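# Shelve floor cartons in the aisle's far-end section

## Task

Pick up every carton lying on the aisle floor and set each one onto a shelf belonging to the final shelving section at the far end of the aisle (either side is fine). Each carton must rest directly on the shelf board, not stacked on another carton, must sit level rather than tilted, and must not overhang the shelf edge. The robot must not topple or finish leaning, or the task fails.

## Robot and tools

Robot: TidyBot++, a single-arm mobile manipulator. The base is 0.54 m long, 0.50 m wide and 0.38 m tall, on four powered casters. A seven-joint arm with a two-finger gripper sits on top; its shoulder is 0.12 m ahead of the base centre and 0.68 m off the floor. Cameras: base_camera (fixed on the base, facing forward) and wrist_camera (looks along the hand). At the start the arm is folded, hand pointing down, poking up to 0.08 m past the base front.

Frames: the base frame has its origin on the floor below the base centre, x forward, y left, z up, in metres. The odometry frame is the base frame as it stood at scene start; base_odometry (x, y, heading in rad, left positive, -3.142 to 3.142) comes from wheel turns, so slip shows as travel and drift builds over many moves. base_tilt is in degrees, forward and right positive.

Tool move: one action per call. Keys:
- base: an object with any of translate_m (forward +, -2 to 2 m), strafe_m (left +, -2 to 2 m), rotate_rad (counter-clockwise from above +, -6.3 to 6.3). All are relative offsets from where the base is, measured along its axes at the command's start; translate and strafe together give one straight-line move.
- joints: absolute angle targets by name: joint_1_rad to joint_7_rad in radians, plus gripper_pos (0 fully open, about 85 mm gap, to 1 closed). joint_2 limit ±2.249, joint_4 ±2.579, joint_6 ±2.099; joints 1, 3, 5, 7 rotate freely and take the short way. Note joint_1 positive turns the arm clockwise seen from above, opposite to rotate_rad.
- target: absolute hand pose [x, y, z, qw, qx, qy, qz] in the base frame, metres then a unit quaternion, same format as the hand_pose result line (the point between closed finger pads; hand z axis points along the fingers, fingers open along hand y). With target, joints may only contain gripper_pos.
- speeds: per-action top speeds: translate_m/strafe_m 0.05 to 0.5 m/s (state it under only one when combining), rotate_rad 0.1 to 1.57 rad/s, gripper_pos 0.234 to 0.993 per s.
- min_time_s: 0.1 to 8, the shortest duration of arm motions.
- cameras: list of base_camera, wrist_camera or all; [] for none.
- blocking: true (default) waits for all motion to settle; false returns within about 0.5 s while things keep moving.
A move with no action just reports state and images. No action exceeds 15 s; base moves time out after 14 s.

Other tools: wait(seconds 0 to 10, cameras) lets time pass and returns early once motions settle; stop(cameras) brakes all running motions; zoom_image(camera, region [x0,y0,x1,y1] pixels, max 504x504) enlarges part of the latest image; read_manual gives licence texts only; finished_scene(scene) ends the scene and must be the last call of that reply. Scene 1 is practice and may be skipped.

Result lines: base_status, joint_status, hand_status report done, moving, off_target (resting away from target, possibly still pushing), not_followed (arm targets withheld, e.g. self-collision, with a cause), contact_stop or time_out (real stops; these and torque faults cancel the rest of that reply's calls). hand_pose is the measured hand pose, hand_target where the joints' targets would place it. motor_effort gives percent of max per motor, bracketed peak. Motor temperatures list one value per arm joint; MOTOR HOT appears at 60 °C and an over-temperature stop at 75 °C. ARM HIT means the arm struck itself or the base.

Practical notes: the arm sags when carrying things; correct by adding (desired minus measured) to your previous target, and to hold still resend hand_target, not hand_pose. After a joints move, resend each joint as last command plus the remaining error. Hand-down reach tops out near 0.94 m height, and only close to the base. Gripper gap is roughly 85 x (1 - gripper_pos) mm; off_target on the gripper means an object stopped the fingers, which then grip firmly. A contact with a surface shows mostly as hand_pose ceasing to descend.

Avoid: dropping cartons or releasing them while moving, slamming into shelves or the floor, squeezing too hard, gripping hard while a carton is still resting on something, and driving or turning with the arm snagged above about 0.6 m, which can tip the robot. Reaching far out from the folded posture or swinging a stretched arm sideways can also tip it; backing off or retracting the arm straightens a lean.

Each tool is called after "Call:" by a JSON object that holds its "api" and its "payload", one argument or row to a line.

## Session

Call:
{"api": "move", "payload": {

}}

Scene clock: 0.00 s.
Motor temperatures (°C): [35 33 33 34 38 37 36]
base_odometry: x=+0.000 y=+0.000 heading=+0.000
base_tilt: forward=+0.8 right=-0.3
base_status: not commanded
joint_positions: joint_1_rad=+0.012 joint_2_rad=-0.392 joint_3_rad=+3.092 joint_4_rad=-2.540 joint_5_rad=+0.013 joint_6_rad=-0.845 joint_7_rad=+1.538 gripper_pos=+0.000
joint_status: not commanded
motor_effort: joint_1_rad=+1 joint_2_rad=+0 joint_3_rad=+0 joint_4_rad=+11 joint_5_rad=+0 joint_6_rad=+1 joint_7_rad=+0
hand_pose: x=+0.2673 y=+0.0015 z=+0.5911 quat_wxyz=(+0.012, +0.997, +0.005, +0.075) (m; base frame)
hand_target: x=+0.2666 y=+0.0014 z=+0.5907 quat_wxyz=(+0.012, +0.997, +0.005, +0.074) (m; base frame)
hand_status: not commanded
pictures: base_camera, wrist_camera

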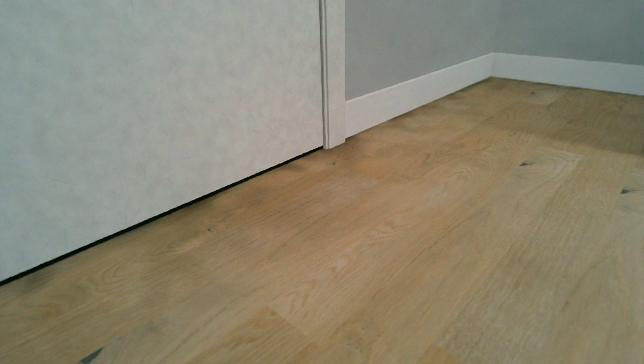

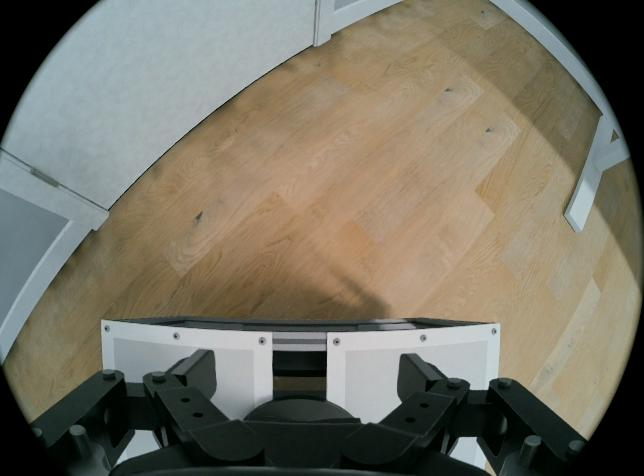

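Call:
{"api": "move", "payload": {
  "base": {"rotate_rad": -1.0},
  "cameras": ["all"]
}}

Call:
{"api": "move", "payload": {
  "base": {"rotate_rad": -1.0},
  "cameras": ["all"]
}}

Call:
{"api": "move", "payload": {
  "base": {"rotate_rad": -1.0},
  "cameras": ["all"]
}}

Call:
{"api": "move", "payload": {
  "base": {"rotate_rad": -1.0},
  "cameras": ["all"]
}}

Call:
{"api": "move", "payload": {
  "base": {"rotate_rad": -1.0},
  "cameras": ["all"]
}}

Scene clock: 10.53 s.
move: done
base_odometry: x=+0.000 y=+0.000 heading=-0.999
base_tilt: forward=+0.8 right=-0.3
base_status: done
joint_positions: joint_1_rad=+0.012 joint_2_rad=-0.392 joint_3_rad=+3.092 joint_4_rad=-2.540 joint_5_rad=+0.013 joint_6_rad=-0.845 joint_7_rad=+1.538 gripper_pos=+0.000
joint_status: not commanded
motor_effort: joint_1_rad=+0(1) joint_2_rad=+0(1) joint_3_rad=+0(1) joint_4_rad=+13(13) joint_5_rad=+0(1) joint_6_rad=+2(3) joint_7_rad=+0(1)
hand_pose: x=+0.2673 y=+0.0015 z=+0.5911 quat_wxyz=(+0.012, +0.997, +0.005, +0.075)
hand_target: x=+0.2666 y=+0.0014 z=+0.5907 quat_wxyz=(+0.012, +0.997, +0.005, +0.074)
hand_status: not commanded
pictures: base_camera, wrist_camera

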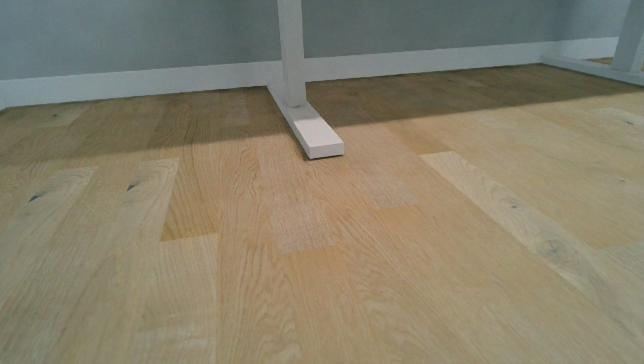

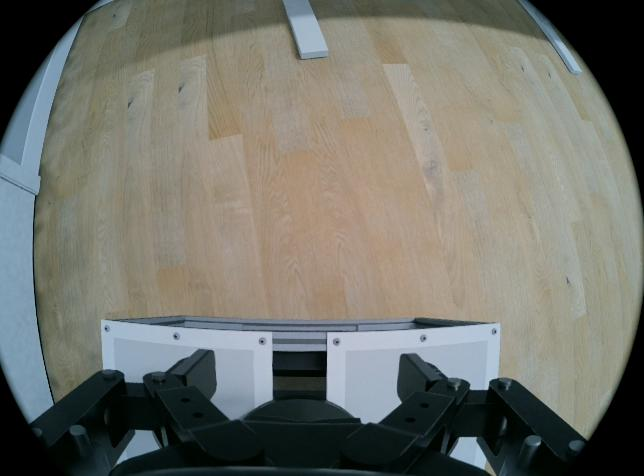

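Scene clock: 12.43 s.
move: done
base_odometry: x=+0.000 y=+0.000 heading=-1.998
base_tilt: forward=+0.8 right=-0.3
base_status: done
joint_positions: joint_1_rad=+0.012 joint_2_rad=-0.392 joint_3_rad=+3.092 joint_4_rad=-2.540 joint_5_rad=+0.013 joint_6_rad=-0.845 joint_7_rad=+1.538 gripper_pos=+0.000
joint_status: not commanded
motor_effort: joint_1_rad=+0(2) joint_2_rad=+0(1) joint_3_rad=+0(1) joint_4_rad=+13(13) joint_5_rad=+0(0) joint_6_rad=+3(3) joint_7_rad=+0(1)
hand_pose: x=+0.2673 y=+0.0015 z=+0.5911 quat_wxyz=(+0.012, +0.997, +0.005, +0.075)
hand_target: x=+0.2666 y=+0.0014 z=+0.5907 quat_wxyz=(+0.012, +0.997, +0.005, +0.074)
hand_status: not commanded
pictures: base_camera, wrist_camera

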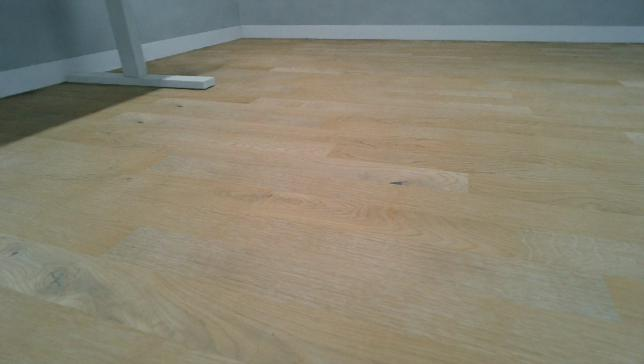

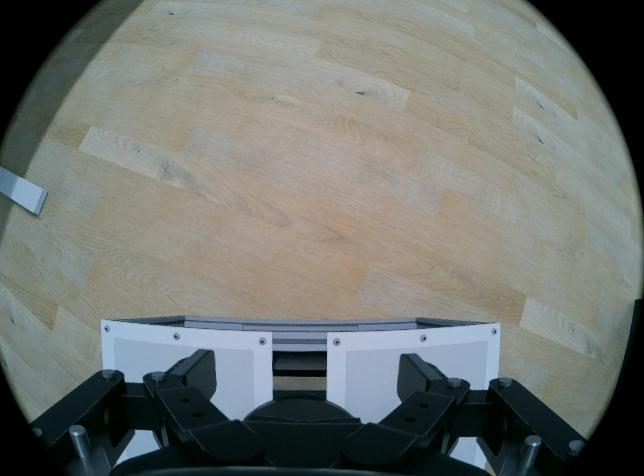

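Scene clock: 14.33 s.
move: done
base_odometry: x=+0.000 y=+0.000 heading=-2.997
base_tilt: forward=+0.8 right=-0.3
base_status: done
joint_positions: joint_1_rad=+0.012 joint_2_rad=-0.392 joint_3_rad=+3.092 joint_4_rad=-2.540 joint_5_rad=+0.013 joint_6_rad=-0.845 joint_7_rad=+1.538 gripper_pos=+0.000
joint_status: not commanded
motor_effort: joint_1_rad=+1(1) joint_2_rad=+0(1) joint_3_rad=+0(1) joint_4_rad=+13(13) joint_5_rad=+0(1) joint_6_rad=+2(3) joint_7_rad=+0(1)
hand_pose: x=+0.2673 y=+0.0015 z=+0.5911 quat_wxyz=(+0.012, +0.997, +0.005, +0.075)
hand_target: x=+0.2666 y=+0.0014 z=+0.5907 quat_wxyz=(+0.012, +0.997, +0.005, +0.074)
hand_status: not commanded
pictures: base_camera, wrist_camera

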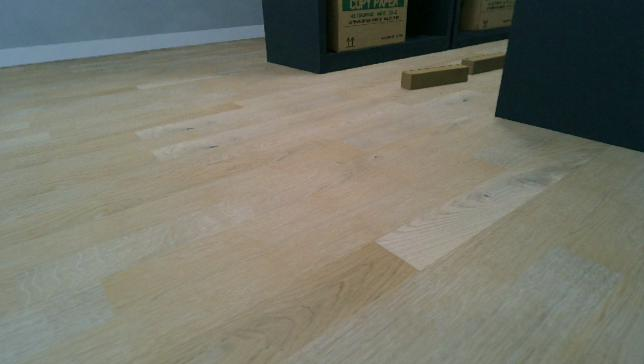

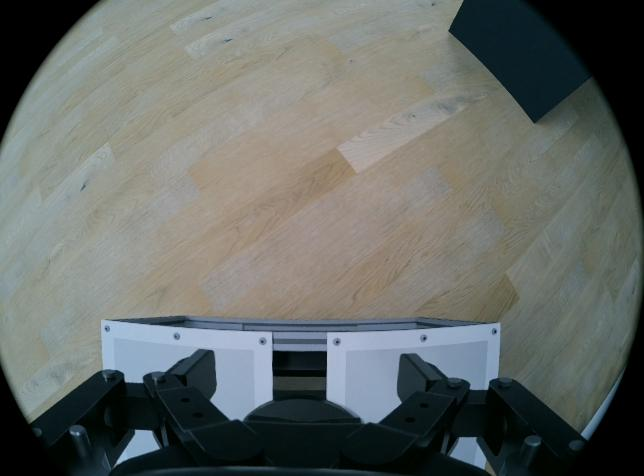

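Scene clock: 16.23 s.
move: done
base_odometry: x=+0.000 y=+0.000 heading=+2.287
base_tilt: forward=+0.8 right=-0.3
base_status: done
joint_positions: joint_1_rad=+0.012 joint_2_rad=-0.392 joint_3_rad=+3.092 joint_4_rad=-2.540 joint_5_rad=+0.013 joint_6_rad=-0.845 joint_7_rad=+1.538 gripper_pos=+0.000
joint_status: not commanded
motor_effort: joint_1_rad=+2(2) joint_2_rad=+0(1) joint_3_rad=+0(1) joint_4_rad=+13(13) joint_5_rad=+0(1) joint_6_rad=+3(4) joint_7_rad=-1(1)
hand_pose: x=+0.2673 y=+0.0015 z=+0.5911 quat_wxyz=(+0.012, +0.997, +0.005, +0.075)
hand_target: x=+0.2666 y=+0.0014 z=+0.5907 quat_wxyz=(+0.012, +0.997, +0.005, +0.074)
hand_status: not commanded
pictures: base_camera, wrist_camera

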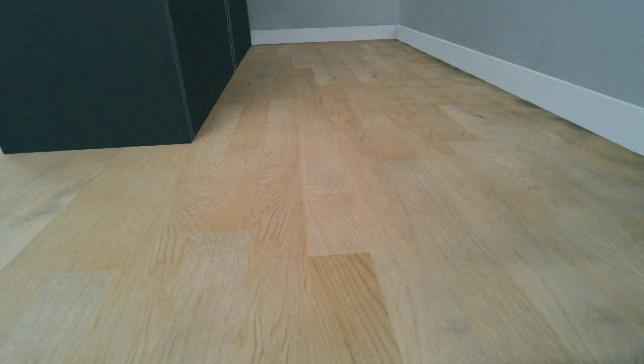

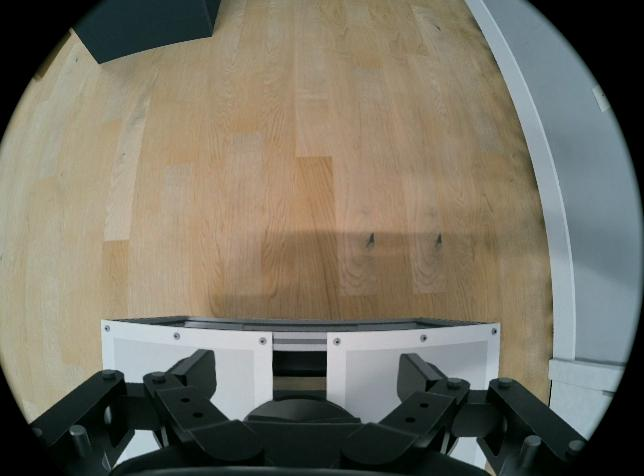

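Scene clock: 18.13 s.
move: done
base_odometry: x=+0.000 y=+0.000 heading=+1.287
base_tilt: forward=+0.8 right=-0.3
base_status: done
joint_positions: joint_1_rad=+0.012 joint_2_rad=-0.392 joint_3_rad=+3.092 joint_4_rad=-2.540 joint_5_rad=+0.013 joint_6_rad=-0.845 joint_7_rad=+1.538 gripper_pos=+0.000
joint_status: not commanded
motor_effort: joint_1_rad=+0(1) joint_2_rad=+0(1) joint_3_rad=+0(1) joint_4_rad=+14(14) joint_5_rad=+0(1) joint_6_rad=+3(3) joint_7_rad=-1(1)
hand_pose: x=+0.2673 y=+0.0015 z=+0.5911 quat_wxyz=(+0.012, +0.997, +0.005, +0.075)
hand_target: x=+0.2666 y=+0.0014 z=+0.5907 quat_wxyz=(+0.012, +0.997, +0.005, +0.074)
hand_status: not commanded
pictures: base_camera, wrist_camera

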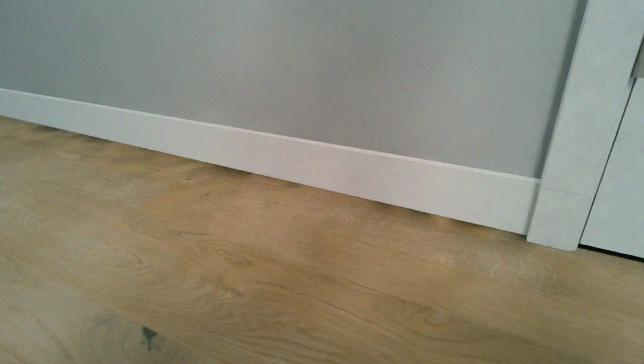

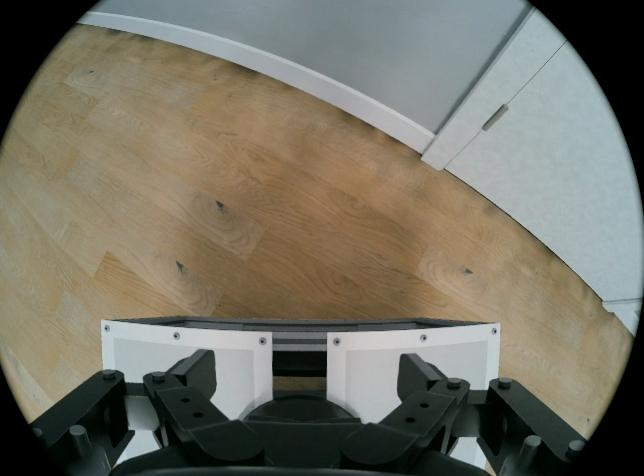

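Call:
{"api": "move", "payload": {
  "base": {"rotate_rad": 1.043},
  "cameras": ["base_camera"]
}}

Call:
{"api": "move", "payload": {
  "base": {"strafe_m": 0.9},
  "cameras": ["all"]
}}

Scene clock: 52.53 s.
move: done
base_odometry: x=+0.000 y=+0.000 heading=+2.330
base_tilt: forward=+0.8 right=-0.3
base_status: done
joint_positions: joint_1_rad=+0.012 joint_2_rad=-0.392 joint_3_rad=+3.092 joint_4_rad=-2.540 joint_5_rad=+0.013 joint_6_rad=-0.845 joint_7_rad=+1.538 gripper_pos=+0.000
joint_status: not commanded
motor_effort: joint_1_rad=+0(2) joint_2_rad=+0(1) joint_3_rad=+0(1) joint_4_rad=+13(13) joint_5_rad=+0(1) joint_6_rad=+3(3) joint_7_rad=+0(1)
hand_pose: x=+0.2673 y=+0.0015 z=+0.5911 quat_wxyz=(+0.012, +0.997, +0.005, +0.075)
hand_target: x=+0.2666 y=+0.0014 z=+0.5907 quat_wxyz=(+0.012, +0.997, +0.005, +0.074)
hand_status: not commanded

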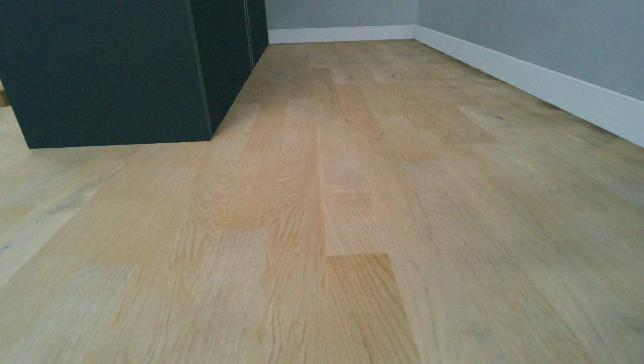

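Scene clock: 55.23 s.
move: done
base_odometry: x=-0.653 y=-0.619 heading=+2.330
base_tilt: forward=+0.8 right=-0.3
base_status: done
joint_positions: joint_1_rad=+0.012 joint_2_rad=-0.392 joint_3_rad=+3.092 joint_4_rad=-2.540 joint_5_rad=+0.013 joint_6_rad=-0.845 joint_7_rad=+1.538 gripper_pos=+0.000
joint_status: not commanded
motor_effort: joint_1_rad=-1(2) joint_2_rad=+0(1) joint_3_rad=+0(1) joint_4_rad=+13(14) joint_5_rad=+0(1) joint_6_rad=+2(3) joint_7_rad=+0(1)
hand_pose: x=+0.2673 y=+0.0015 z=+0.5911 quat_wxyz=(+0.012, +0.997, +0.005, +0.075)
hand_target: x=+0.2666 y=+0.0014 z=+0.5907 quat_wxyz=(+0.012, +0.997, +0.005, +0.074)
hand_status: not commanded
pictures: base_camera, wrist_camera

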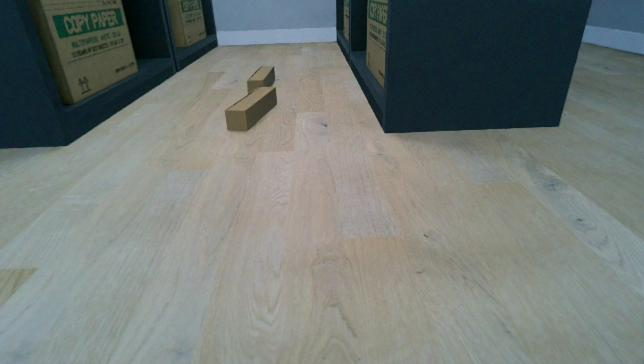

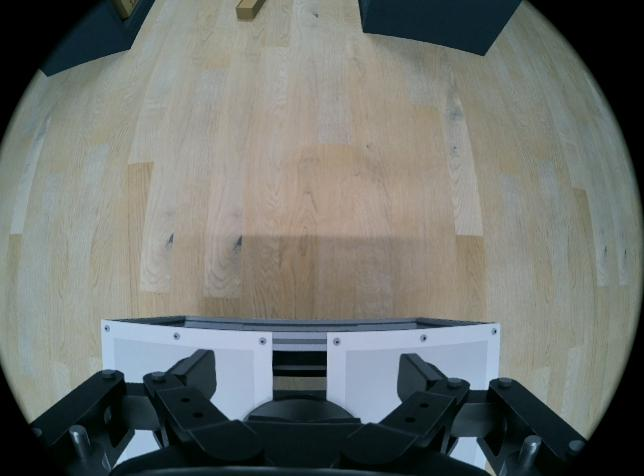

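Call:
{"api": "move", "payload": {
  "joints": {"joint_6_rad": 0.35},
  "cameras": ["all"]
}}

Call:
{"api": "zoom_image", "payload": {
  "camera": "base_camera",
  "region": [160, 0, 420, 150]
}}

Scene clock: 69.37 s.
move: done
base_odometry: x=-0.653 y=-0.619 heading=+2.330
base_tilt: forward=+0.8 right=-0.3
base_status: not commanded
joint_positions: joint_1_rad=+0.012 joint_2_rad=-0.392 joint_3_rad=+3.092 joint_4_rad=-2.540 joint_5_rad=+0.013 joint_6_rad=+0.300 joint_7_rad=+1.538 gripper_pos=+0.000
joint_status: all done
motor_effort: joint_1_rad=+0(2) joint_2_rad=-4(4) joint_3_rad=+0(0) joint_4_rad=+16(17) joint_5_rad=+0(1) joint_6_rad=+9(10) joint_7_rad=+0(1)
hand_pose: x=+0.5202 y=+0.0185 z=+0.8138 quat_wxyz=(-0.010, +0.798, +0.012, +0.603)
hand_target: x=+0.5238 y=+0.0191 z=+0.8279 quat_wxyz=(-0.011, +0.783, +0.013, +0.622)
hand_status: not commanded
pictures: base_camera, wrist_camera

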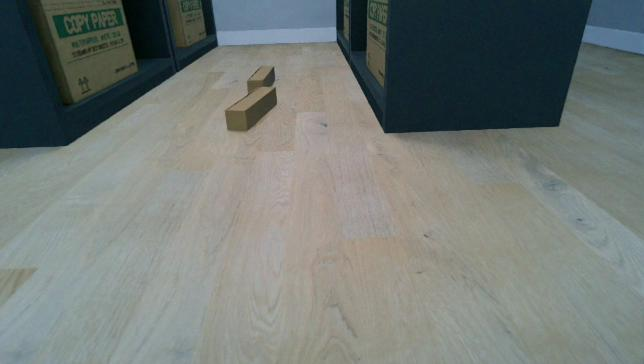

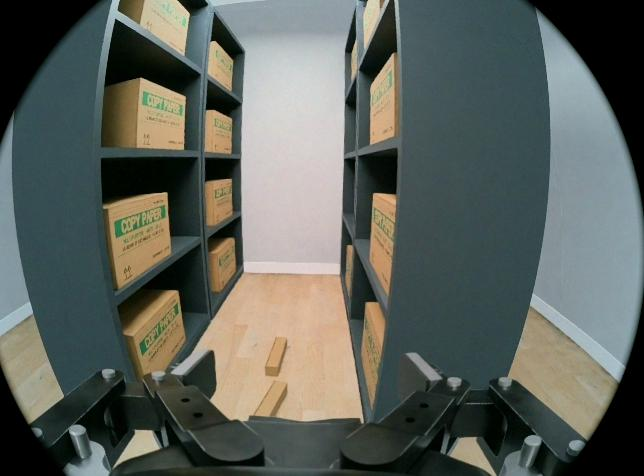

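Scaled by 1.938.

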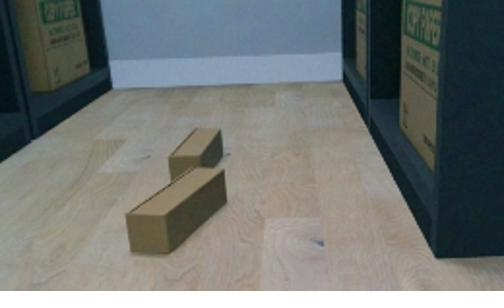

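Call:
{"api": "zoom_image", "payload": {
  "camera": "wrist_camera",
  "region": [180, 0, 400, 320]
}}

Call:
{"api": "zoom_image", "payload": {
  "camera": "wrist_camera",
  "region": [330, 0, 420, 200]
}}

Call:
{"api": "zoom_image", "payload": {
  "camera": "wrist_camera",
  "region": [330, 180, 420, 420]
}}

Scaled by 1.575.

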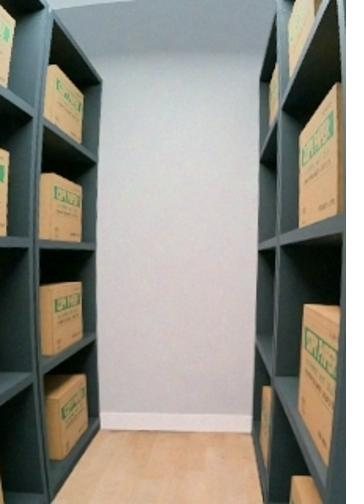

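Scaled by 2.520.

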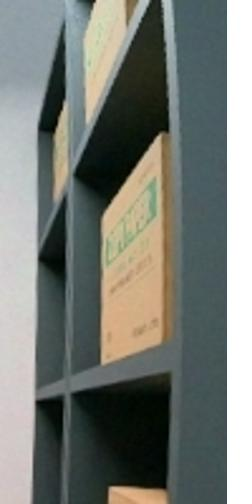

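Scaled by 2.100.

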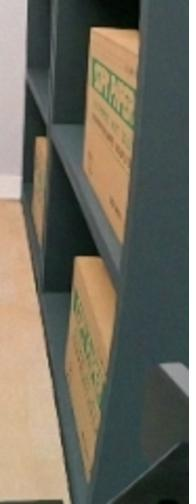

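Call:
{"api": "move", "payload": {
  "base": {"strafe_m": 0.22, "translate_m": 0.25},
  "joints": {"joint_1_rad": 0, "joint_2_rad": 0.0, "joint_3_rad": 3.1416, "joint_4_rad": -2.45, "joint_5_rad": 0.0, "joint_6_rad": 0.3, "joint_7_rad": 1.571},
  "cameras": ["all"]
}}

Scene clock: 190.73 s.
move: done
base_odometry: x=-0.985 y=-0.590 heading=+2.331
base_tilt: forward=+0.8 right=-0.3
base_status: done
joint_positions: joint_1_rad=+0.008 joint_2_rad=-0.005 joint_3_rad=+3.124 joint_4_rad=-2.479 joint_5_rad=+0.013 joint_6_rad=+0.300 joint_7_rad=+1.538 gripper_pos=+0.000
joint_status: all done
motor_effort: joint_1_rad=+1(2) joint_2_rad=-12(14) joint_3_rad=-1(1) joint_4_rad=+13(18) joint_5_rad=+0(2) joint_6_rad=+8(10) joint_7_rad=+0(1)
hand_pose: x=+0.5677 y=+0.0069 z=+0.6790 quat_wxyz=(-0.008, +0.885, -0.003, +0.465)
hand_target: x=+0.5800 y=+0.0013 z=+0.6900 quat_wxyz=(+0.000, +0.880, +0.000, +0.476)
hand_status: not commanded
pictures: base_camera, wrist_camera

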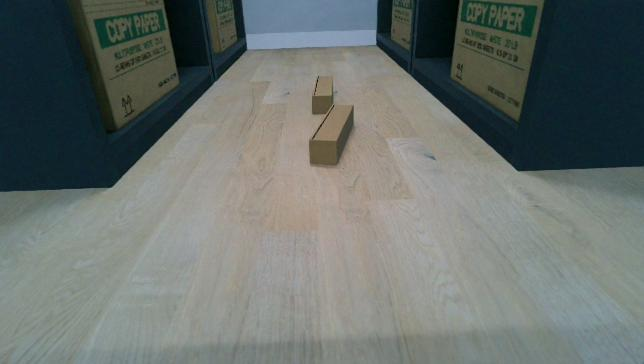

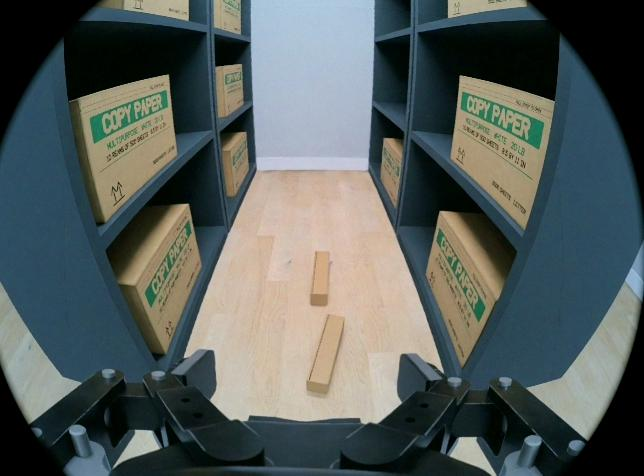

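Call:
{"api": "move", "payload": {
  "base": {"strafe_m": 0.115, "translate_m": 0.407},
  "joints": {"joint_1_rad": 0.253, "joint_2_rad": 1.454, "joint_3_rad": 3.1416, "joint_4_rad": -1.873, "joint_5_rad": 0.0, "joint_6_rad": 0.971, "joint_7_rad": 1.571},
  "min_time_s": 3,
  "cameras": ["all"]
}}

Scene clock: 244.47 s.
move: done
base_odometry: x=-1.349 y=-0.374 heading=+2.332
base_tilt: forward=+0.9 right=-0.3
base_status: done
joint_positions: joint_1_rad=+0.241 joint_2_rad=+1.440 joint_3_rad=+3.126 joint_4_rad=-1.896 joint_5_rad=+0.013 joint_6_rad=+0.921 joint_7_rad=+1.538 gripper_pos=+0.000
joint_status: all done
motor_effort: joint_1_rad=+0(2) joint_2_rad=-32(34) joint_3_rad=-1(2) joint_4_rad=+1(14) joint_5_rad=+0(1) joint_6_rad=+7(9) joint_7_rad=-1(2)
hand_pose: x=+0.6690 y=-0.1214 z=+0.1959 quat_wxyz=(+0.026, +0.926, -0.124, +0.355)
hand_target: x=+0.6810 y=-0.1439 z=+0.2018 quat_wxyz=(+0.048, +0.916, -0.116, +0.380)
hand_status: not commanded
pictures: base_camera, wrist_camera

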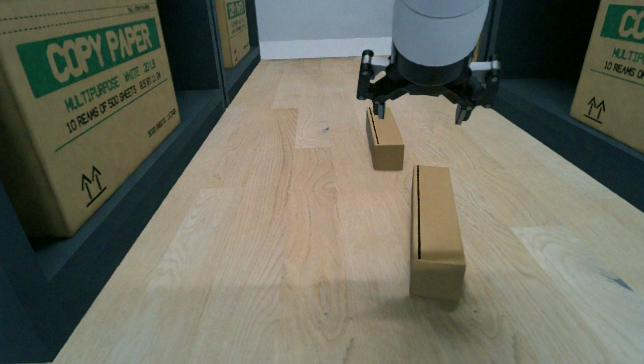

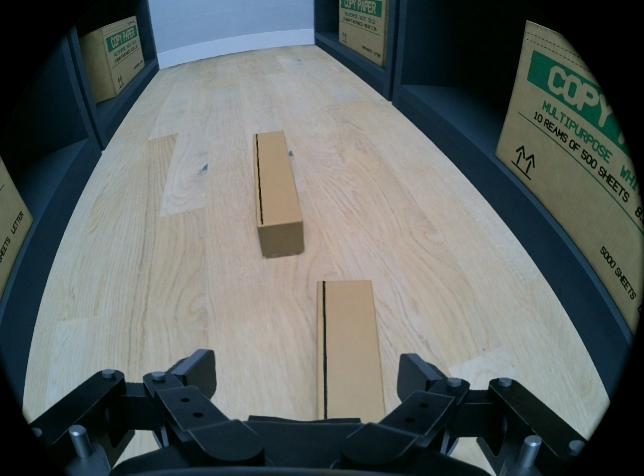

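Call:
{"api": "move", "payload": {
  "base": {"strafe_m": -0.034},
  "joints": {"joint_2_rad": 1.724, "joint_4_rad": -1.575, "joint_6_rad": 1.03},
  "min_time_s": 1.5,
  "cameras": ["all"]
}}

Scene clock: 264.60 s.
move: done
base_odometry: x=-1.325 y=-0.350 heading=+2.332
base_tilt: forward=+0.8 right=-0.3
base_status: done
joint_positions: joint_1_rad=+0.256 joint_2_rad=+1.706 joint_3_rad=+3.136 joint_4_rad=-1.596 joint_5_rad=+0.013 joint_6_rad=+0.981 joint_7_rad=+1.538 gripper_pos=+0.000
joint_status: all done
motor_effort: joint_1_rad=+0(4) joint_2_rad=-32(34) joint_3_rad=-1(3) joint_4_rad=+2(2) joint_5_rad=+0(1) joint_6_rad=+8(9) joint_7_rad=+0(1)
hand_pose: x=+0.6959 y=-0.1432 z=+0.1026 quat_wxyz=(+0.038, +0.908, -0.128, +0.397)
hand_target: x=+0.7051 y=-0.1501 z=+0.1070 quat_wxyz=(+0.053, +0.899, -0.114, +0.419)
hand_status: not commanded
pictures: base_camera, wrist_camera

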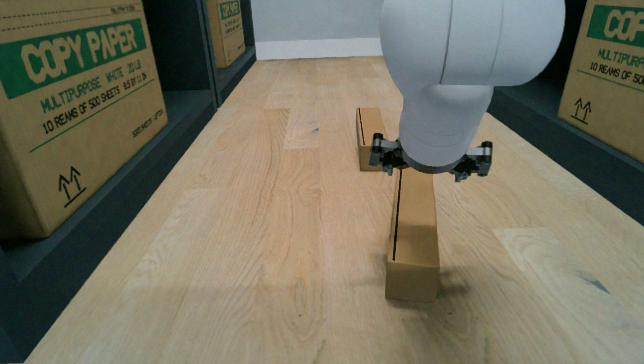

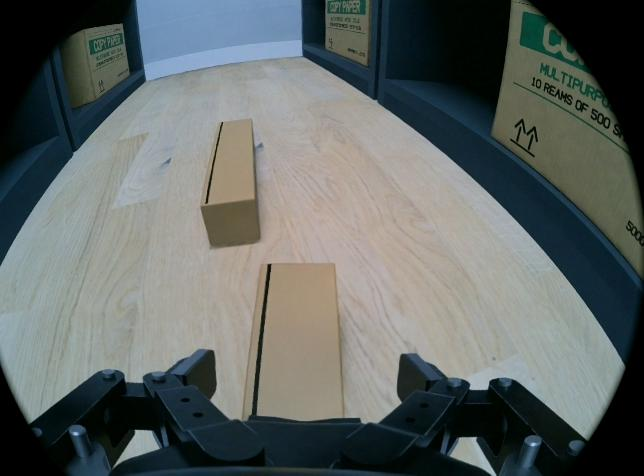

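Call:
{"api": "move", "payload": {
  "base": {"strafe_m": 0.009},
  "joints": {"joint_2_rad": 1.884, "joint_4_rad": -1.374, "joint_6_rad": 0.989},
  "min_time_s": 2,
  "cameras": ["all"]
}}

Scene clock: 277.40 s.
move: done
base_odometry: x=-1.331 y=-0.357 heading=+2.332
base_tilt: forward=+0.9 right=-0.3
base_status: done
joint_positions: joint_1_rad=+0.251 joint_2_rad=+1.862 joint_3_rad=+3.136 joint_4_rad=-1.397 joint_5_rad=+0.013 joint_6_rad=+0.981 joint_7_rad=+1.538 gripper_pos=+0.000
joint_status: all done
motor_effort: joint_1_rad=+0(4) joint_2_rad=-32(34) joint_3_rad=-1(3) joint_4_rad=+2(3) joint_5_rad=+0(1) joint_6_rad=+8(9) joint_7_rad=+0(1)
hand_pose: x=+0.7044 y=-0.1424 z=+0.0464 quat_wxyz=(+0.040, +0.900, -0.124, +0.416)
hand_target: x=+0.7024 y=-0.1494 z=+0.0398 quat_wxyz=(+0.053, +0.899, -0.114, +0.419)
hand_status: not commanded
pictures: base_camera, wrist_camera

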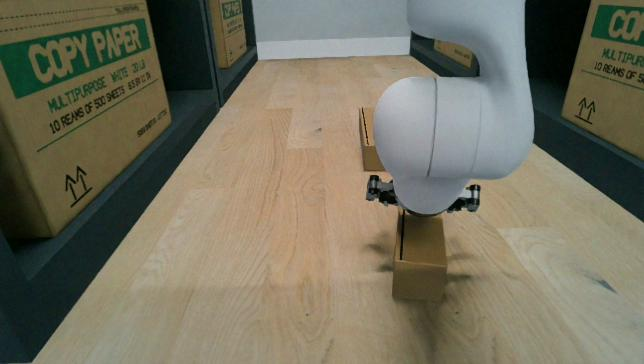

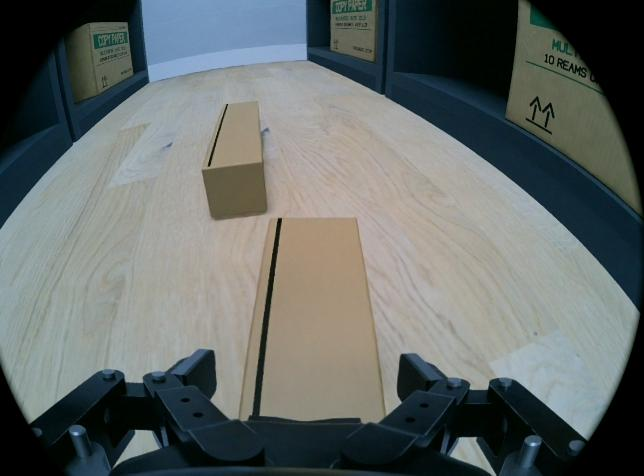

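Call:
{"api": "move", "payload": {
  "joints": {"joint_2_rad": 1.912, "joint_4_rad": -1.339, "joint_6_rad": 0.95},
  "min_time_s": 1,
  "cameras": ["wrist_camera"]
}}

Scene clock: 288.60 s.
move: done
base_odometry: x=-1.331 y=-0.357 heading=+2.332
base_tilt: forward=+0.9 right=-0.3
base_status: not commanded
joint_positions: joint_1_rad=+0.251 joint_2_rad=+1.889 joint_3_rad=+3.136 joint_4_rad=-1.364 joint_5_rad=+0.013 joint_6_rad=+0.981 joint_7_rad=+1.538 gripper_pos=+0.000
joint_status: all done
motor_effort: joint_1_rad=+0(1) joint_2_rad=-32(33) joint_3_rad=-1(1) joint_4_rad=+3(3) joint_5_rad=+0(1) joint_6_rad=+8(9) joint_7_rad=+0(1)
hand_pose: x=+0.7049 y=-0.1426 z=+0.0373 quat_wxyz=(+0.040, +0.898, -0.124, +0.420)
hand_target: x=+0.6945 y=-0.1474 z=+0.0209 quat_wxyz=(+0.052, +0.906, -0.115, +0.405)
hand_status: not commanded

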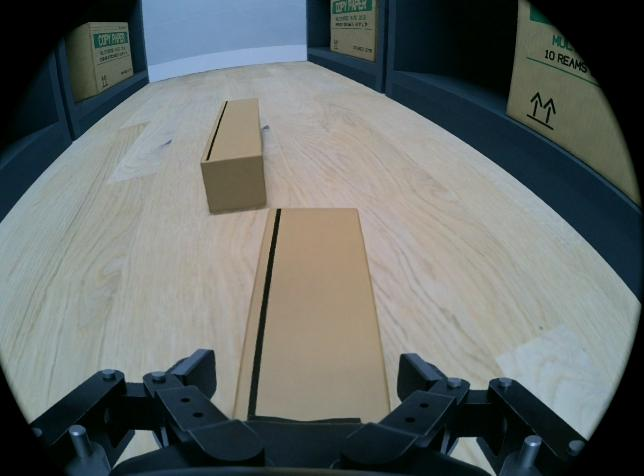

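Call:
{"api": "move", "payload": {
  "joints": {"gripper_pos": 0.30},
  "speeds": {"gripper_pos": 0.234},
  "cameras": ["wrist_camera"]
}}

Scene clock: 292.63 s.
move: done
base_odometry: x=-1.331 y=-0.357 heading=+2.332
base_tilt: forward=+0.8 right=-0.3
base_status: not commanded
joint_positions: joint_1_rad=+0.251 joint_2_rad=+1.889 joint_3_rad=+3.136 joint_4_rad=-1.364 joint_5_rad=+0.013 joint_6_rad=+0.981 joint_7_rad=+1.538 gripper_pos=+0.299
joint_status: all done
motor_effort: joint_1_rad=+0(2) joint_2_rad=-32(33) joint_3_rad=-1(2) joint_4_rad=+2(3) joint_5_rad=+0(1) joint_6_rad=+7(9) joint_7_rad=+0(1)
hand_pose: x=+0.7049 y=-0.1426 z=+0.0373 quat_wxyz=(+0.040, +0.898, -0.124, +0.420)
hand_target: x=+0.6945 y=-0.1474 z=+0.0209 quat_wxyz=(+0.052, +0.906, -0.115, +0.405)
hand_status: not commanded

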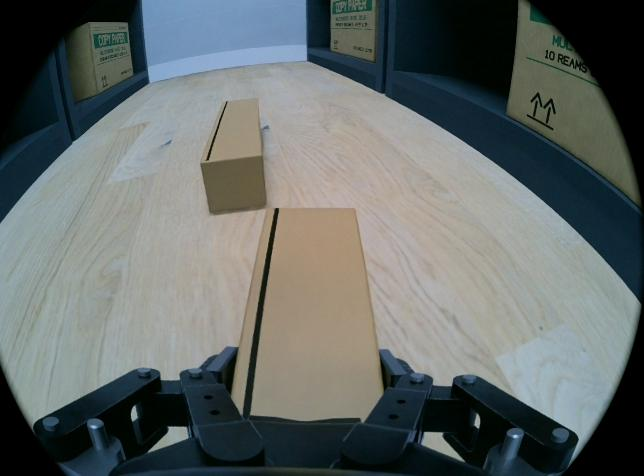

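Call:
{"api": "move", "payload": {
  "joints": {"gripper_pos": 0.33},
  "speeds": {"gripper_pos": 0.234}
}}

Call:
{"api": "move", "payload": {
  "joints": {"gripper_pos": 0.35},
  "speeds": {"gripper_pos": 0.234}
}}

Scene clock: 295.90 s.
move: done
base_odometry: x=-1.331 y=-0.357 heading=+2.332
base_tilt: forward=+0.9 right=-0.3
base_status: not commanded
joint_positions: joint_1_rad=+0.251 joint_2_rad=+1.889 joint_3_rad=+3.136 joint_4_rad=-1.363 joint_5_rad=+0.013 joint_6_rad=+0.981 joint_7_rad=+1.538 gripper_pos=+0.329
joint_status: all done
motor_effort: joint_1_rad=+0(1) joint_2_rad=-32(32) joint_3_rad=-1(2) joint_4_rad=+2(3) joint_5_rad=+0(0) joint_6_rad=+8(8) joint_7_rad=-1(2)
hand_pose: x=+0.7051 y=-0.1426 z=+0.0374 quat_wxyz=(+0.040, +0.898, -0.124, +0.420)
hand_target: x=+0.6945 y=-0.1474 z=+0.0209 quat_wxyz=(+0.052, +0.906, -0.115, +0.405)
hand_status: not commanded
pictures: none

Scene clock: 297.00 s.
move: done
base_odometry: x=-1.331 y=-0.357 heading=+2.332
base_tilt: forward=+0.8 right=-0.3
base_status: not commanded
joint_positions: joint_1_rad=+0.251 joint_2_rad=+1.889 joint_3_rad=+3.136 joint_4_rad=-1.362 joint_5_rad=+0.013 joint_6_rad=+0.981 joint_7_rad=+1.538 gripper_pos=+0.349
joint_status: all done
motor_effort: joint_1_rad=+0(1) joint_2_rad=-31(32) joint_3_rad=-1(2) joint_4_rad=+2(3) joint_5_rad=+0(1) joint_6_rad=+6(8) joint_7_rad=-1(1)
hand_pose: x=+0.7057 y=-0.1428 z=+0.0376 quat_wxyz=(+0.040, +0.898, -0.124, +0.420)
hand_target: x=+0.6945 y=-0.1474 z=+0.0209 quat_wxyz=(+0.052, +0.906, -0.115, +0.405)
hand_status: not commanded
pictures: none

Call:
{"api": "move", "payload": {
  "joints": {"gripper_pos": 0.37},
  "speeds": {"gripper_pos": 0.234},
  "cameras": ["wrist_camera"]
}}

Scene clock: 299.57 s.
move: done
base_odometry: x=-1.331 y=-0.357 heading=+2.332
base_tilt: forward=+0.8 right=-0.3
base_status: not commanded
joint_positions: joint_1_rad=+0.251 joint_2_rad=+1.889 joint_3_rad=+3.136 joint_4_rad=-1.361 joint_5_rad=+0.013 joint_6_rad=+0.981 joint_7_rad=+1.538 gripper_pos=+0.369
joint_status: all done
motor_effort: joint_1_rad=+0(1) joint_2_rad=-29(30) joint_3_rad=-1(2) joint_4_rad=+2(3) joint_5_rad=+0(1) joint_6_rad=+6(7) joint_7_rad=-1(1)
hand_pose: x=+0.7061 y=-0.1429 z=+0.0378 quat_wxyz=(+0.040, +0.898, -0.124, +0.421)
hand_target: x=+0.6945 y=-0.1474 z=+0.0209 quat_wxyz=(+0.052, +0.906, -0.115, +0.405)
hand_status: not commanded

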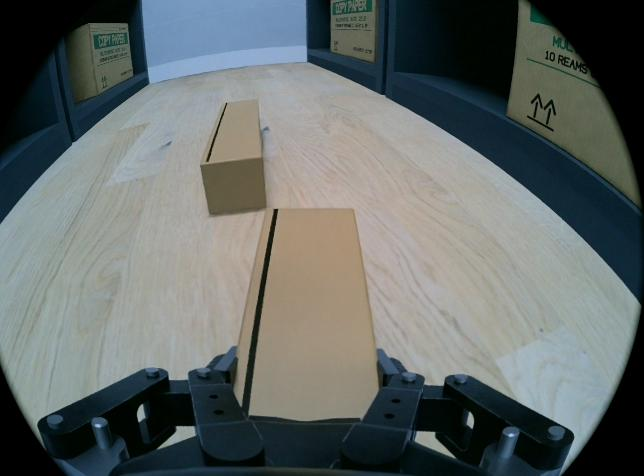

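Call:
{"api": "move", "payload": {
  "joints": {"gripper_pos": 0.39},
  "speeds": {"gripper_pos": 0.234}
}}

Call:
{"api": "move", "payload": {
  "joints": {"gripper_pos": 0.41},
  "speeds": {"gripper_pos": 0.234},
  "cameras": ["wrist_camera"]
}}

Scene clock: 302.70 s.
move: off_target
base_odometry: x=-1.331 y=-0.357 heading=+2.332
base_tilt: forward=+0.9 right=-0.3
base_status: not commanded
joint_positions: joint_1_rad=+0.251 joint_2_rad=+1.889 joint_3_rad=+3.136 joint_4_rad=-1.361 joint_5_rad=+0.013 joint_6_rad=+0.981 joint_7_rad=+1.538 gripper_pos=+0.374
joint_status: gripper_pos off_target (ended at +0.374, target +0.390)
motor_effort: joint_1_rad=+0(1) joint_2_rad=-29(30) joint_3_rad=-1(1) joint_4_rad=+3(3) joint_5_rad=+0(0) joint_6_rad=+6(7) joint_7_rad=-1(1)
hand_pose: x=+0.7063 y=-0.1429 z=+0.0378 quat_wxyz=(+0.041, +0.898, -0.124, +0.421)
hand_target: x=+0.6945 y=-0.1474 z=+0.0209 quat_wxyz=(+0.052, +0.906, -0.115, +0.405)
hand_status: not commanded
pictures: none

Scene clock: 303.40 s.
move: off_target
base_odometry: x=-1.331 y=-0.357 heading=+2.332
base_tilt: forward=+0.8 right=-0.3
base_status: not commanded
joint_positions: joint_1_rad=+0.251 joint_2_rad=+1.889 joint_3_rad=+3.136 joint_4_rad=-1.361 joint_5_rad=+0.013 joint_6_rad=+0.981 joint_7_rad=+1.538 gripper_pos=+0.374
joint_status: gripper_pos off_target (ended at +0.374, target +0.410)
motor_effort: joint_1_rad=+1(2) joint_2_rad=-30(30) joint_3_rad=-1(2) joint_4_rad=+2(3) joint_5_rad=+0(1) joint_6_rad=+6(7) joint_7_rad=+0(1)
hand_pose: x=+0.7063 y=-0.1429 z=+0.0378 quat_wxyz=(+0.041, +0.898, -0.124, +0.421)
hand_target: x=+0.6945 y=-0.1474 z=+0.0209 quat_wxyz=(+0.052, +0.906, -0.115, +0.405)
hand_status: not commanded

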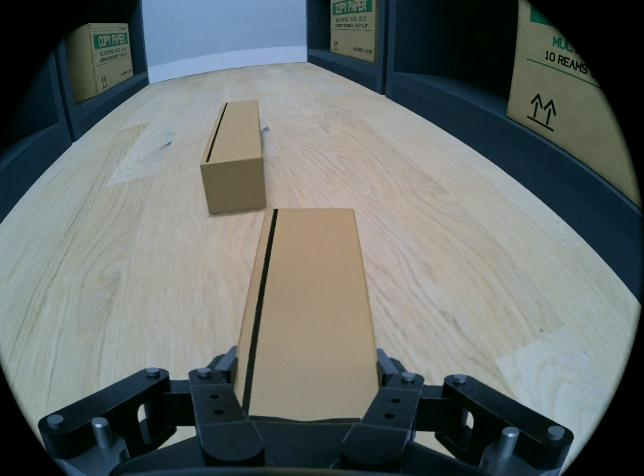

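Call:
{"api": "move", "payload": {
  "joints": {"joint_2_rad": 1.70, "joint_4_rad": -1.63, "joint_6_rad": 1.11},
  "min_time_s": 2,
  "cameras": ["all"]
}}

Scene clock: 312.03 s.
move: done
base_odometry: x=-1.331 y=-0.357 heading=+2.332
base_tilt: forward=+0.8 right=-0.3
base_status: not commanded
joint_positions: joint_1_rad=+0.251 joint_2_rad=+1.728 joint_3_rad=+3.136 joint_4_rad=-1.610 joint_5_rad=+0.013 joint_6_rad=+1.057 joint_7_rad=+1.538 gripper_pos=+0.374
joint_status: all done
motor_effort: joint_1_rad=-1(2) joint_2_rad=-33(33) joint_3_rad=-1(2) joint_4_rad=+2(3) joint_5_rad=+0(1) joint_6_rad=+8(9) joint_7_rad=+0(1)
hand_pose: x=+0.6926 y=-0.1389 z=+0.1046 quat_wxyz=(+0.039, +0.900, -0.124, +0.415)
hand_target: x=+0.7064 y=-0.1505 z=+0.1306 quat_wxyz=(+0.056, +0.889, -0.113, +0.441)
hand_status: not commanded
pictures: base_camera, wrist_camera

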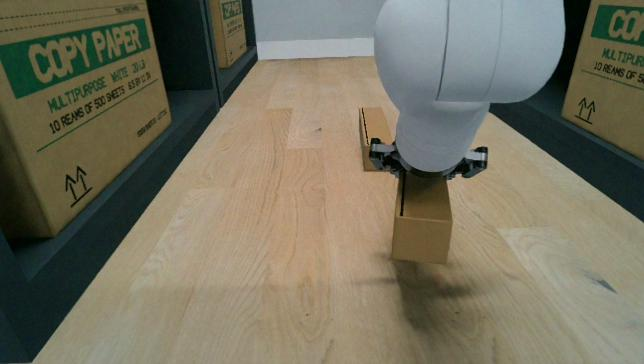

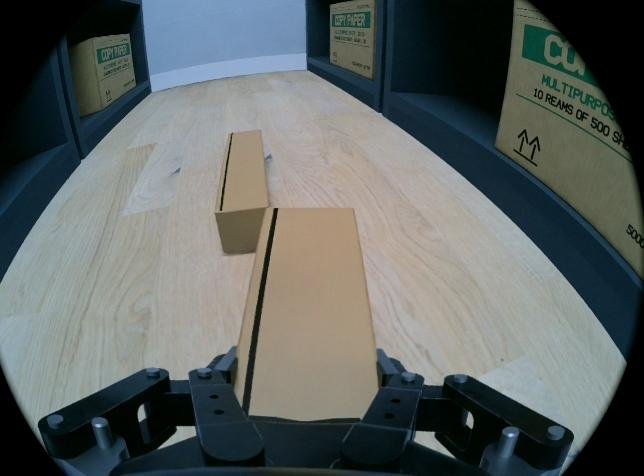

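Call:
{"api": "move", "payload": {
  "joints": {"joint_2_rad": 1.44, "joint_4_rad": -1.873, "joint_6_rad": 1.11},
  "min_time_s": 1.5
}}

Call:
{"api": "move", "payload": {
  "joints": {"joint_1_rad": -1.571},
  "min_time_s": 3,
  "cameras": ["all"]
}}

Scene clock: 330.57 s.
move: done
base_odometry: x=-1.331 y=-0.357 heading=+2.332
base_tilt: forward=+0.8 right=-0.3
base_status: not commanded
joint_positions: joint_1_rad=+0.251 joint_2_rad=+1.464 joint_3_rad=+3.136 joint_4_rad=-1.854 joint_5_rad=+0.013 joint_6_rad=+1.061 joint_7_rad=+1.538 gripper_pos=+0.374
joint_status: all done
motor_effort: joint_1_rad=+0(1) joint_2_rad=-33(34) joint_3_rad=-1(2) joint_4_rad=+1(3) joint_5_rad=+0(1) joint_6_rad=+8(9) joint_7_rad=+0(1)
hand_pose: x=+0.7062 y=-0.1421 z=+0.2200 quat_wxyz=(+0.040, +0.895, -0.123, +0.426)
hand_target: x=+0.7144 y=-0.1526 z=+0.2430 quat_wxyz=(+0.057, +0.885, -0.112, +0.449)
hand_status: not commanded
pictures: none

Scene clock: 334.10 s.
move: off_target
base_odometry: x=-1.330 y=-0.355 heading=+2.329
base_tilt: forward=+0.8 right=-0.3
base_status: not commanded
joint_positions: joint_1_rad=-1.140 joint_2_rad=+1.526 joint_3_rad=+3.472 joint_4_rad=-2.076 joint_5_rad=-0.376 joint_6_rad=+0.987 joint_7_rad=+1.527 gripper_pos=+0.374
joint_status: joint_1_rad off_target (ended at -1.140, target -1.571)
motor_effort: joint_1_rad=-71(76) joint_2_rad=-45(46) joint_3_rad=-51(53) joint_4_rad=+34(35) joint_5_rad=+73(76) joint_6_rad=+36(36) joint_7_rad=+13(14)
hand_pose: x=+0.5351 y=+0.2697 z=+0.2141 quat_wxyz=(+0.079, +0.834, +0.388, +0.384)
hand_target: x=+0.1175 y=+0.6147 z=+0.2430 quat_wxyz=(-0.320, +0.631, +0.631, +0.320)
hand_status: not commanded
pictures: base_camera, wrist_camera

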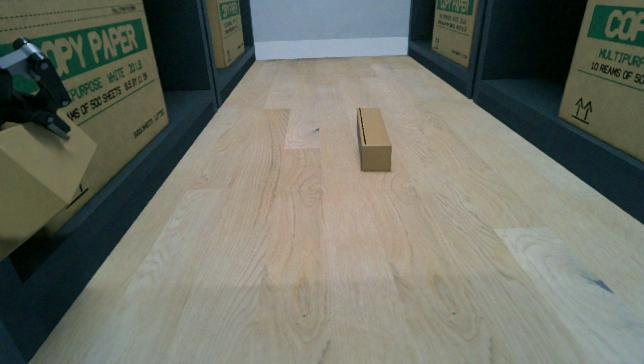

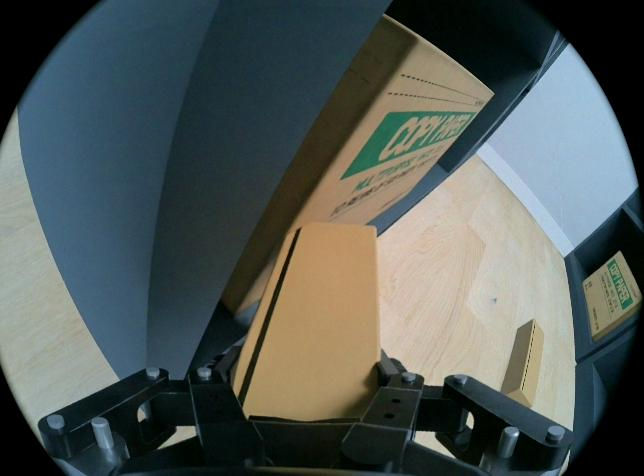

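Call:
{"api": "move", "payload": {
  "joints": {"joint_1_rad": -0.2},
  "min_time_s": 3,
  "cameras": ["all"]
}}

Scene clock: 339.13 s.
move: done
base_odometry: x=-1.331 y=-0.356 heading=+2.331
base_tilt: forward=+0.9 right=-0.3
base_status: not commanded
joint_positions: joint_1_rad=-0.203 joint_2_rad=+1.446 joint_3_rad=+3.149 joint_4_rad=-1.881 joint_5_rad=-0.041 joint_6_rad=+1.076 joint_7_rad=+1.534 gripper_pos=+0.374
joint_status: all done
motor_effort: joint_1_rad=-1(72) joint_2_rad=-32(45) joint_3_rad=-1(51) joint_4_rad=+2(35) joint_5_rad=+0(73) joint_6_rad=+9(36) joint_7_rad=+0(13)
hand_pose: x=+0.7107 y=+0.1077 z=+0.2294 quat_wxyz=(-0.036, +0.900, +0.060, +0.429)
hand_target: x=+0.7212 y=+0.1234 z=+0.2430 quat_wxyz=(-0.045, +0.887, +0.089, +0.450)
hand_status: not commanded
pictures: base_camera, wrist_camera

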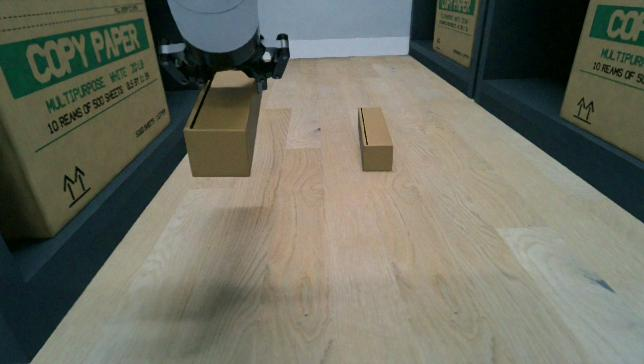

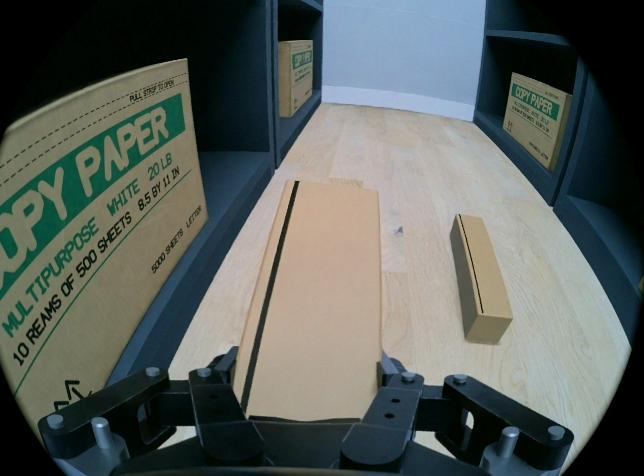

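Call:
{"api": "move", "payload": {
  "base": {"translate_m": -0.5},
  "cameras": ["base_camera"]
}}

Scene clock: 346.87 s.
move: done
base_odometry: x=-0.986 y=-0.719 heading=+2.331
base_tilt: forward=+0.8 right=-0.3
base_status: done
joint_positions: joint_1_rad=-0.202 joint_2_rad=+1.446 joint_3_rad=+3.149 joint_4_rad=-1.881 joint_5_rad=-0.041 joint_6_rad=+1.076 joint_7_rad=+1.534 gripper_pos=+0.374
joint_status: not commanded
motor_effort: joint_1_rad=+0(2) joint_2_rad=-32(34) joint_3_rad=-1(2) joint_4_rad=+2(4) joint_5_rad=+0(1) joint_6_rad=+8(9) joint_7_rad=-1(2)
hand_pose: x=+0.7111 y=+0.1071 z=+0.2295 quat_wxyz=(-0.036, +0.900, +0.059, +0.430)
hand_target: x=+0.7212 y=+0.1234 z=+0.2430 quat_wxyz=(-0.045, +0.887, +0.089, +0.450)
hand_status: not commanded

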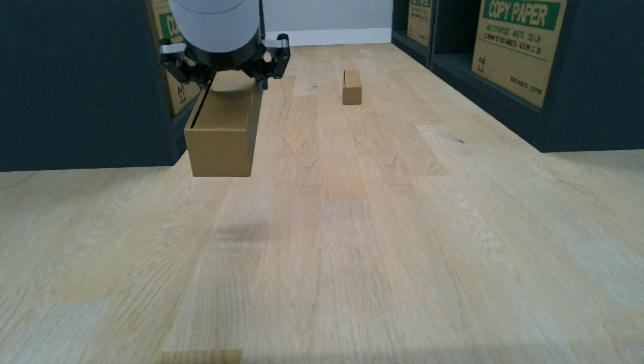

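Call:
{"api": "move", "payload": {
  "joints": {"joint_1_rad": -1.571},
  "min_time_s": 3,
  "cameras": ["wrist_camera"]
}}

Scene clock: 351.90 s.
move: done
base_odometry: x=-0.986 y=-0.719 heading=+2.331
base_tilt: forward=+0.8 right=-0.3
base_status: not commanded
joint_positions: joint_1_rad=-1.567 joint_2_rad=+1.446 joint_3_rad=+3.149 joint_4_rad=-1.881 joint_5_rad=-0.041 joint_6_rad=+1.076 joint_7_rad=+1.534 gripper_pos=+0.374
joint_status: all done
motor_effort: joint_1_rad=-1(4) joint_2_rad=-32(33) joint_3_rad=-1(2) joint_4_rad=+2(2) joint_5_rad=+0(1) joint_6_rad=+9(9) joint_7_rad=-1(1)
hand_pose: x=+0.1348 y=+0.6015 z=+0.2295 quat_wxyz=(-0.299, +0.661, +0.614, +0.311)
hand_target: x=+0.1175 y=+0.6147 z=+0.2430 quat_wxyz=(-0.320, +0.631, +0.631, +0.320)
hand_status: not commanded

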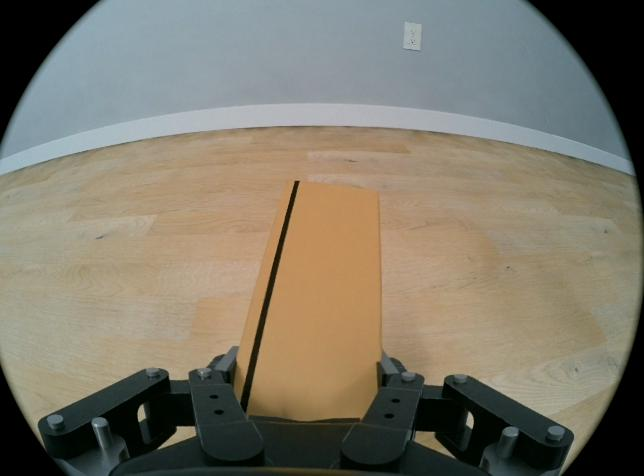

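Call:
{"api": "move", "payload": {
  "joints": {"joint_2_rad": 1.66, "joint_4_rad": -1.61, "joint_5_rad": 0.03, "joint_6_rad": 0.81},
  "min_time_s": 2,
  "cameras": ["wrist_camera"]
}}

Scene clock: 366.03 s.
move: done
base_odometry: x=-0.986 y=-0.719 heading=+2.331
base_tilt: forward=+0.8 right=-0.3
base_status: not commanded
joint_positions: joint_1_rad=-1.567 joint_2_rad=+1.643 joint_3_rad=+3.149 joint_4_rad=-1.633 joint_5_rad=-0.028 joint_6_rad=+0.858 joint_7_rad=+1.534 gripper_pos=+0.374
joint_status: all done
motor_effort: joint_1_rad=-1(2) joint_2_rad=-33(34) joint_3_rad=-1(1) joint_4_rad=+1(3) joint_5_rad=+0(2) joint_6_rad=+7(10) joint_7_rad=-1(2)
hand_pose: x=+0.1301 y=+0.5835 z=+0.1065 quat_wxyz=(-0.247, +0.682, +0.640, +0.253)
hand_target: x=+0.1108 y=+0.5748 z=+0.0908 quat_wxyz=(-0.241, +0.657, +0.676, +0.232)
hand_status: not commanded

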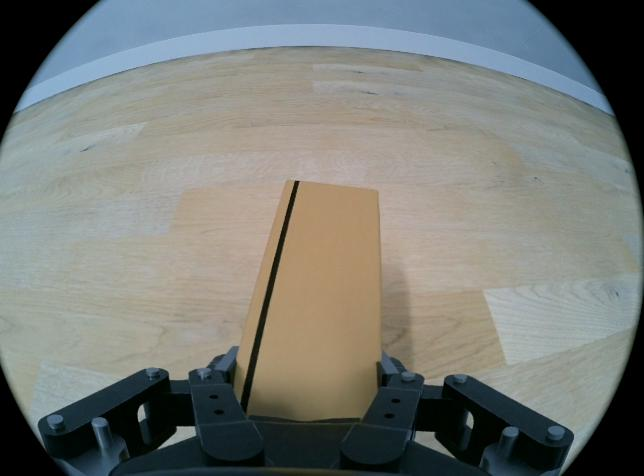

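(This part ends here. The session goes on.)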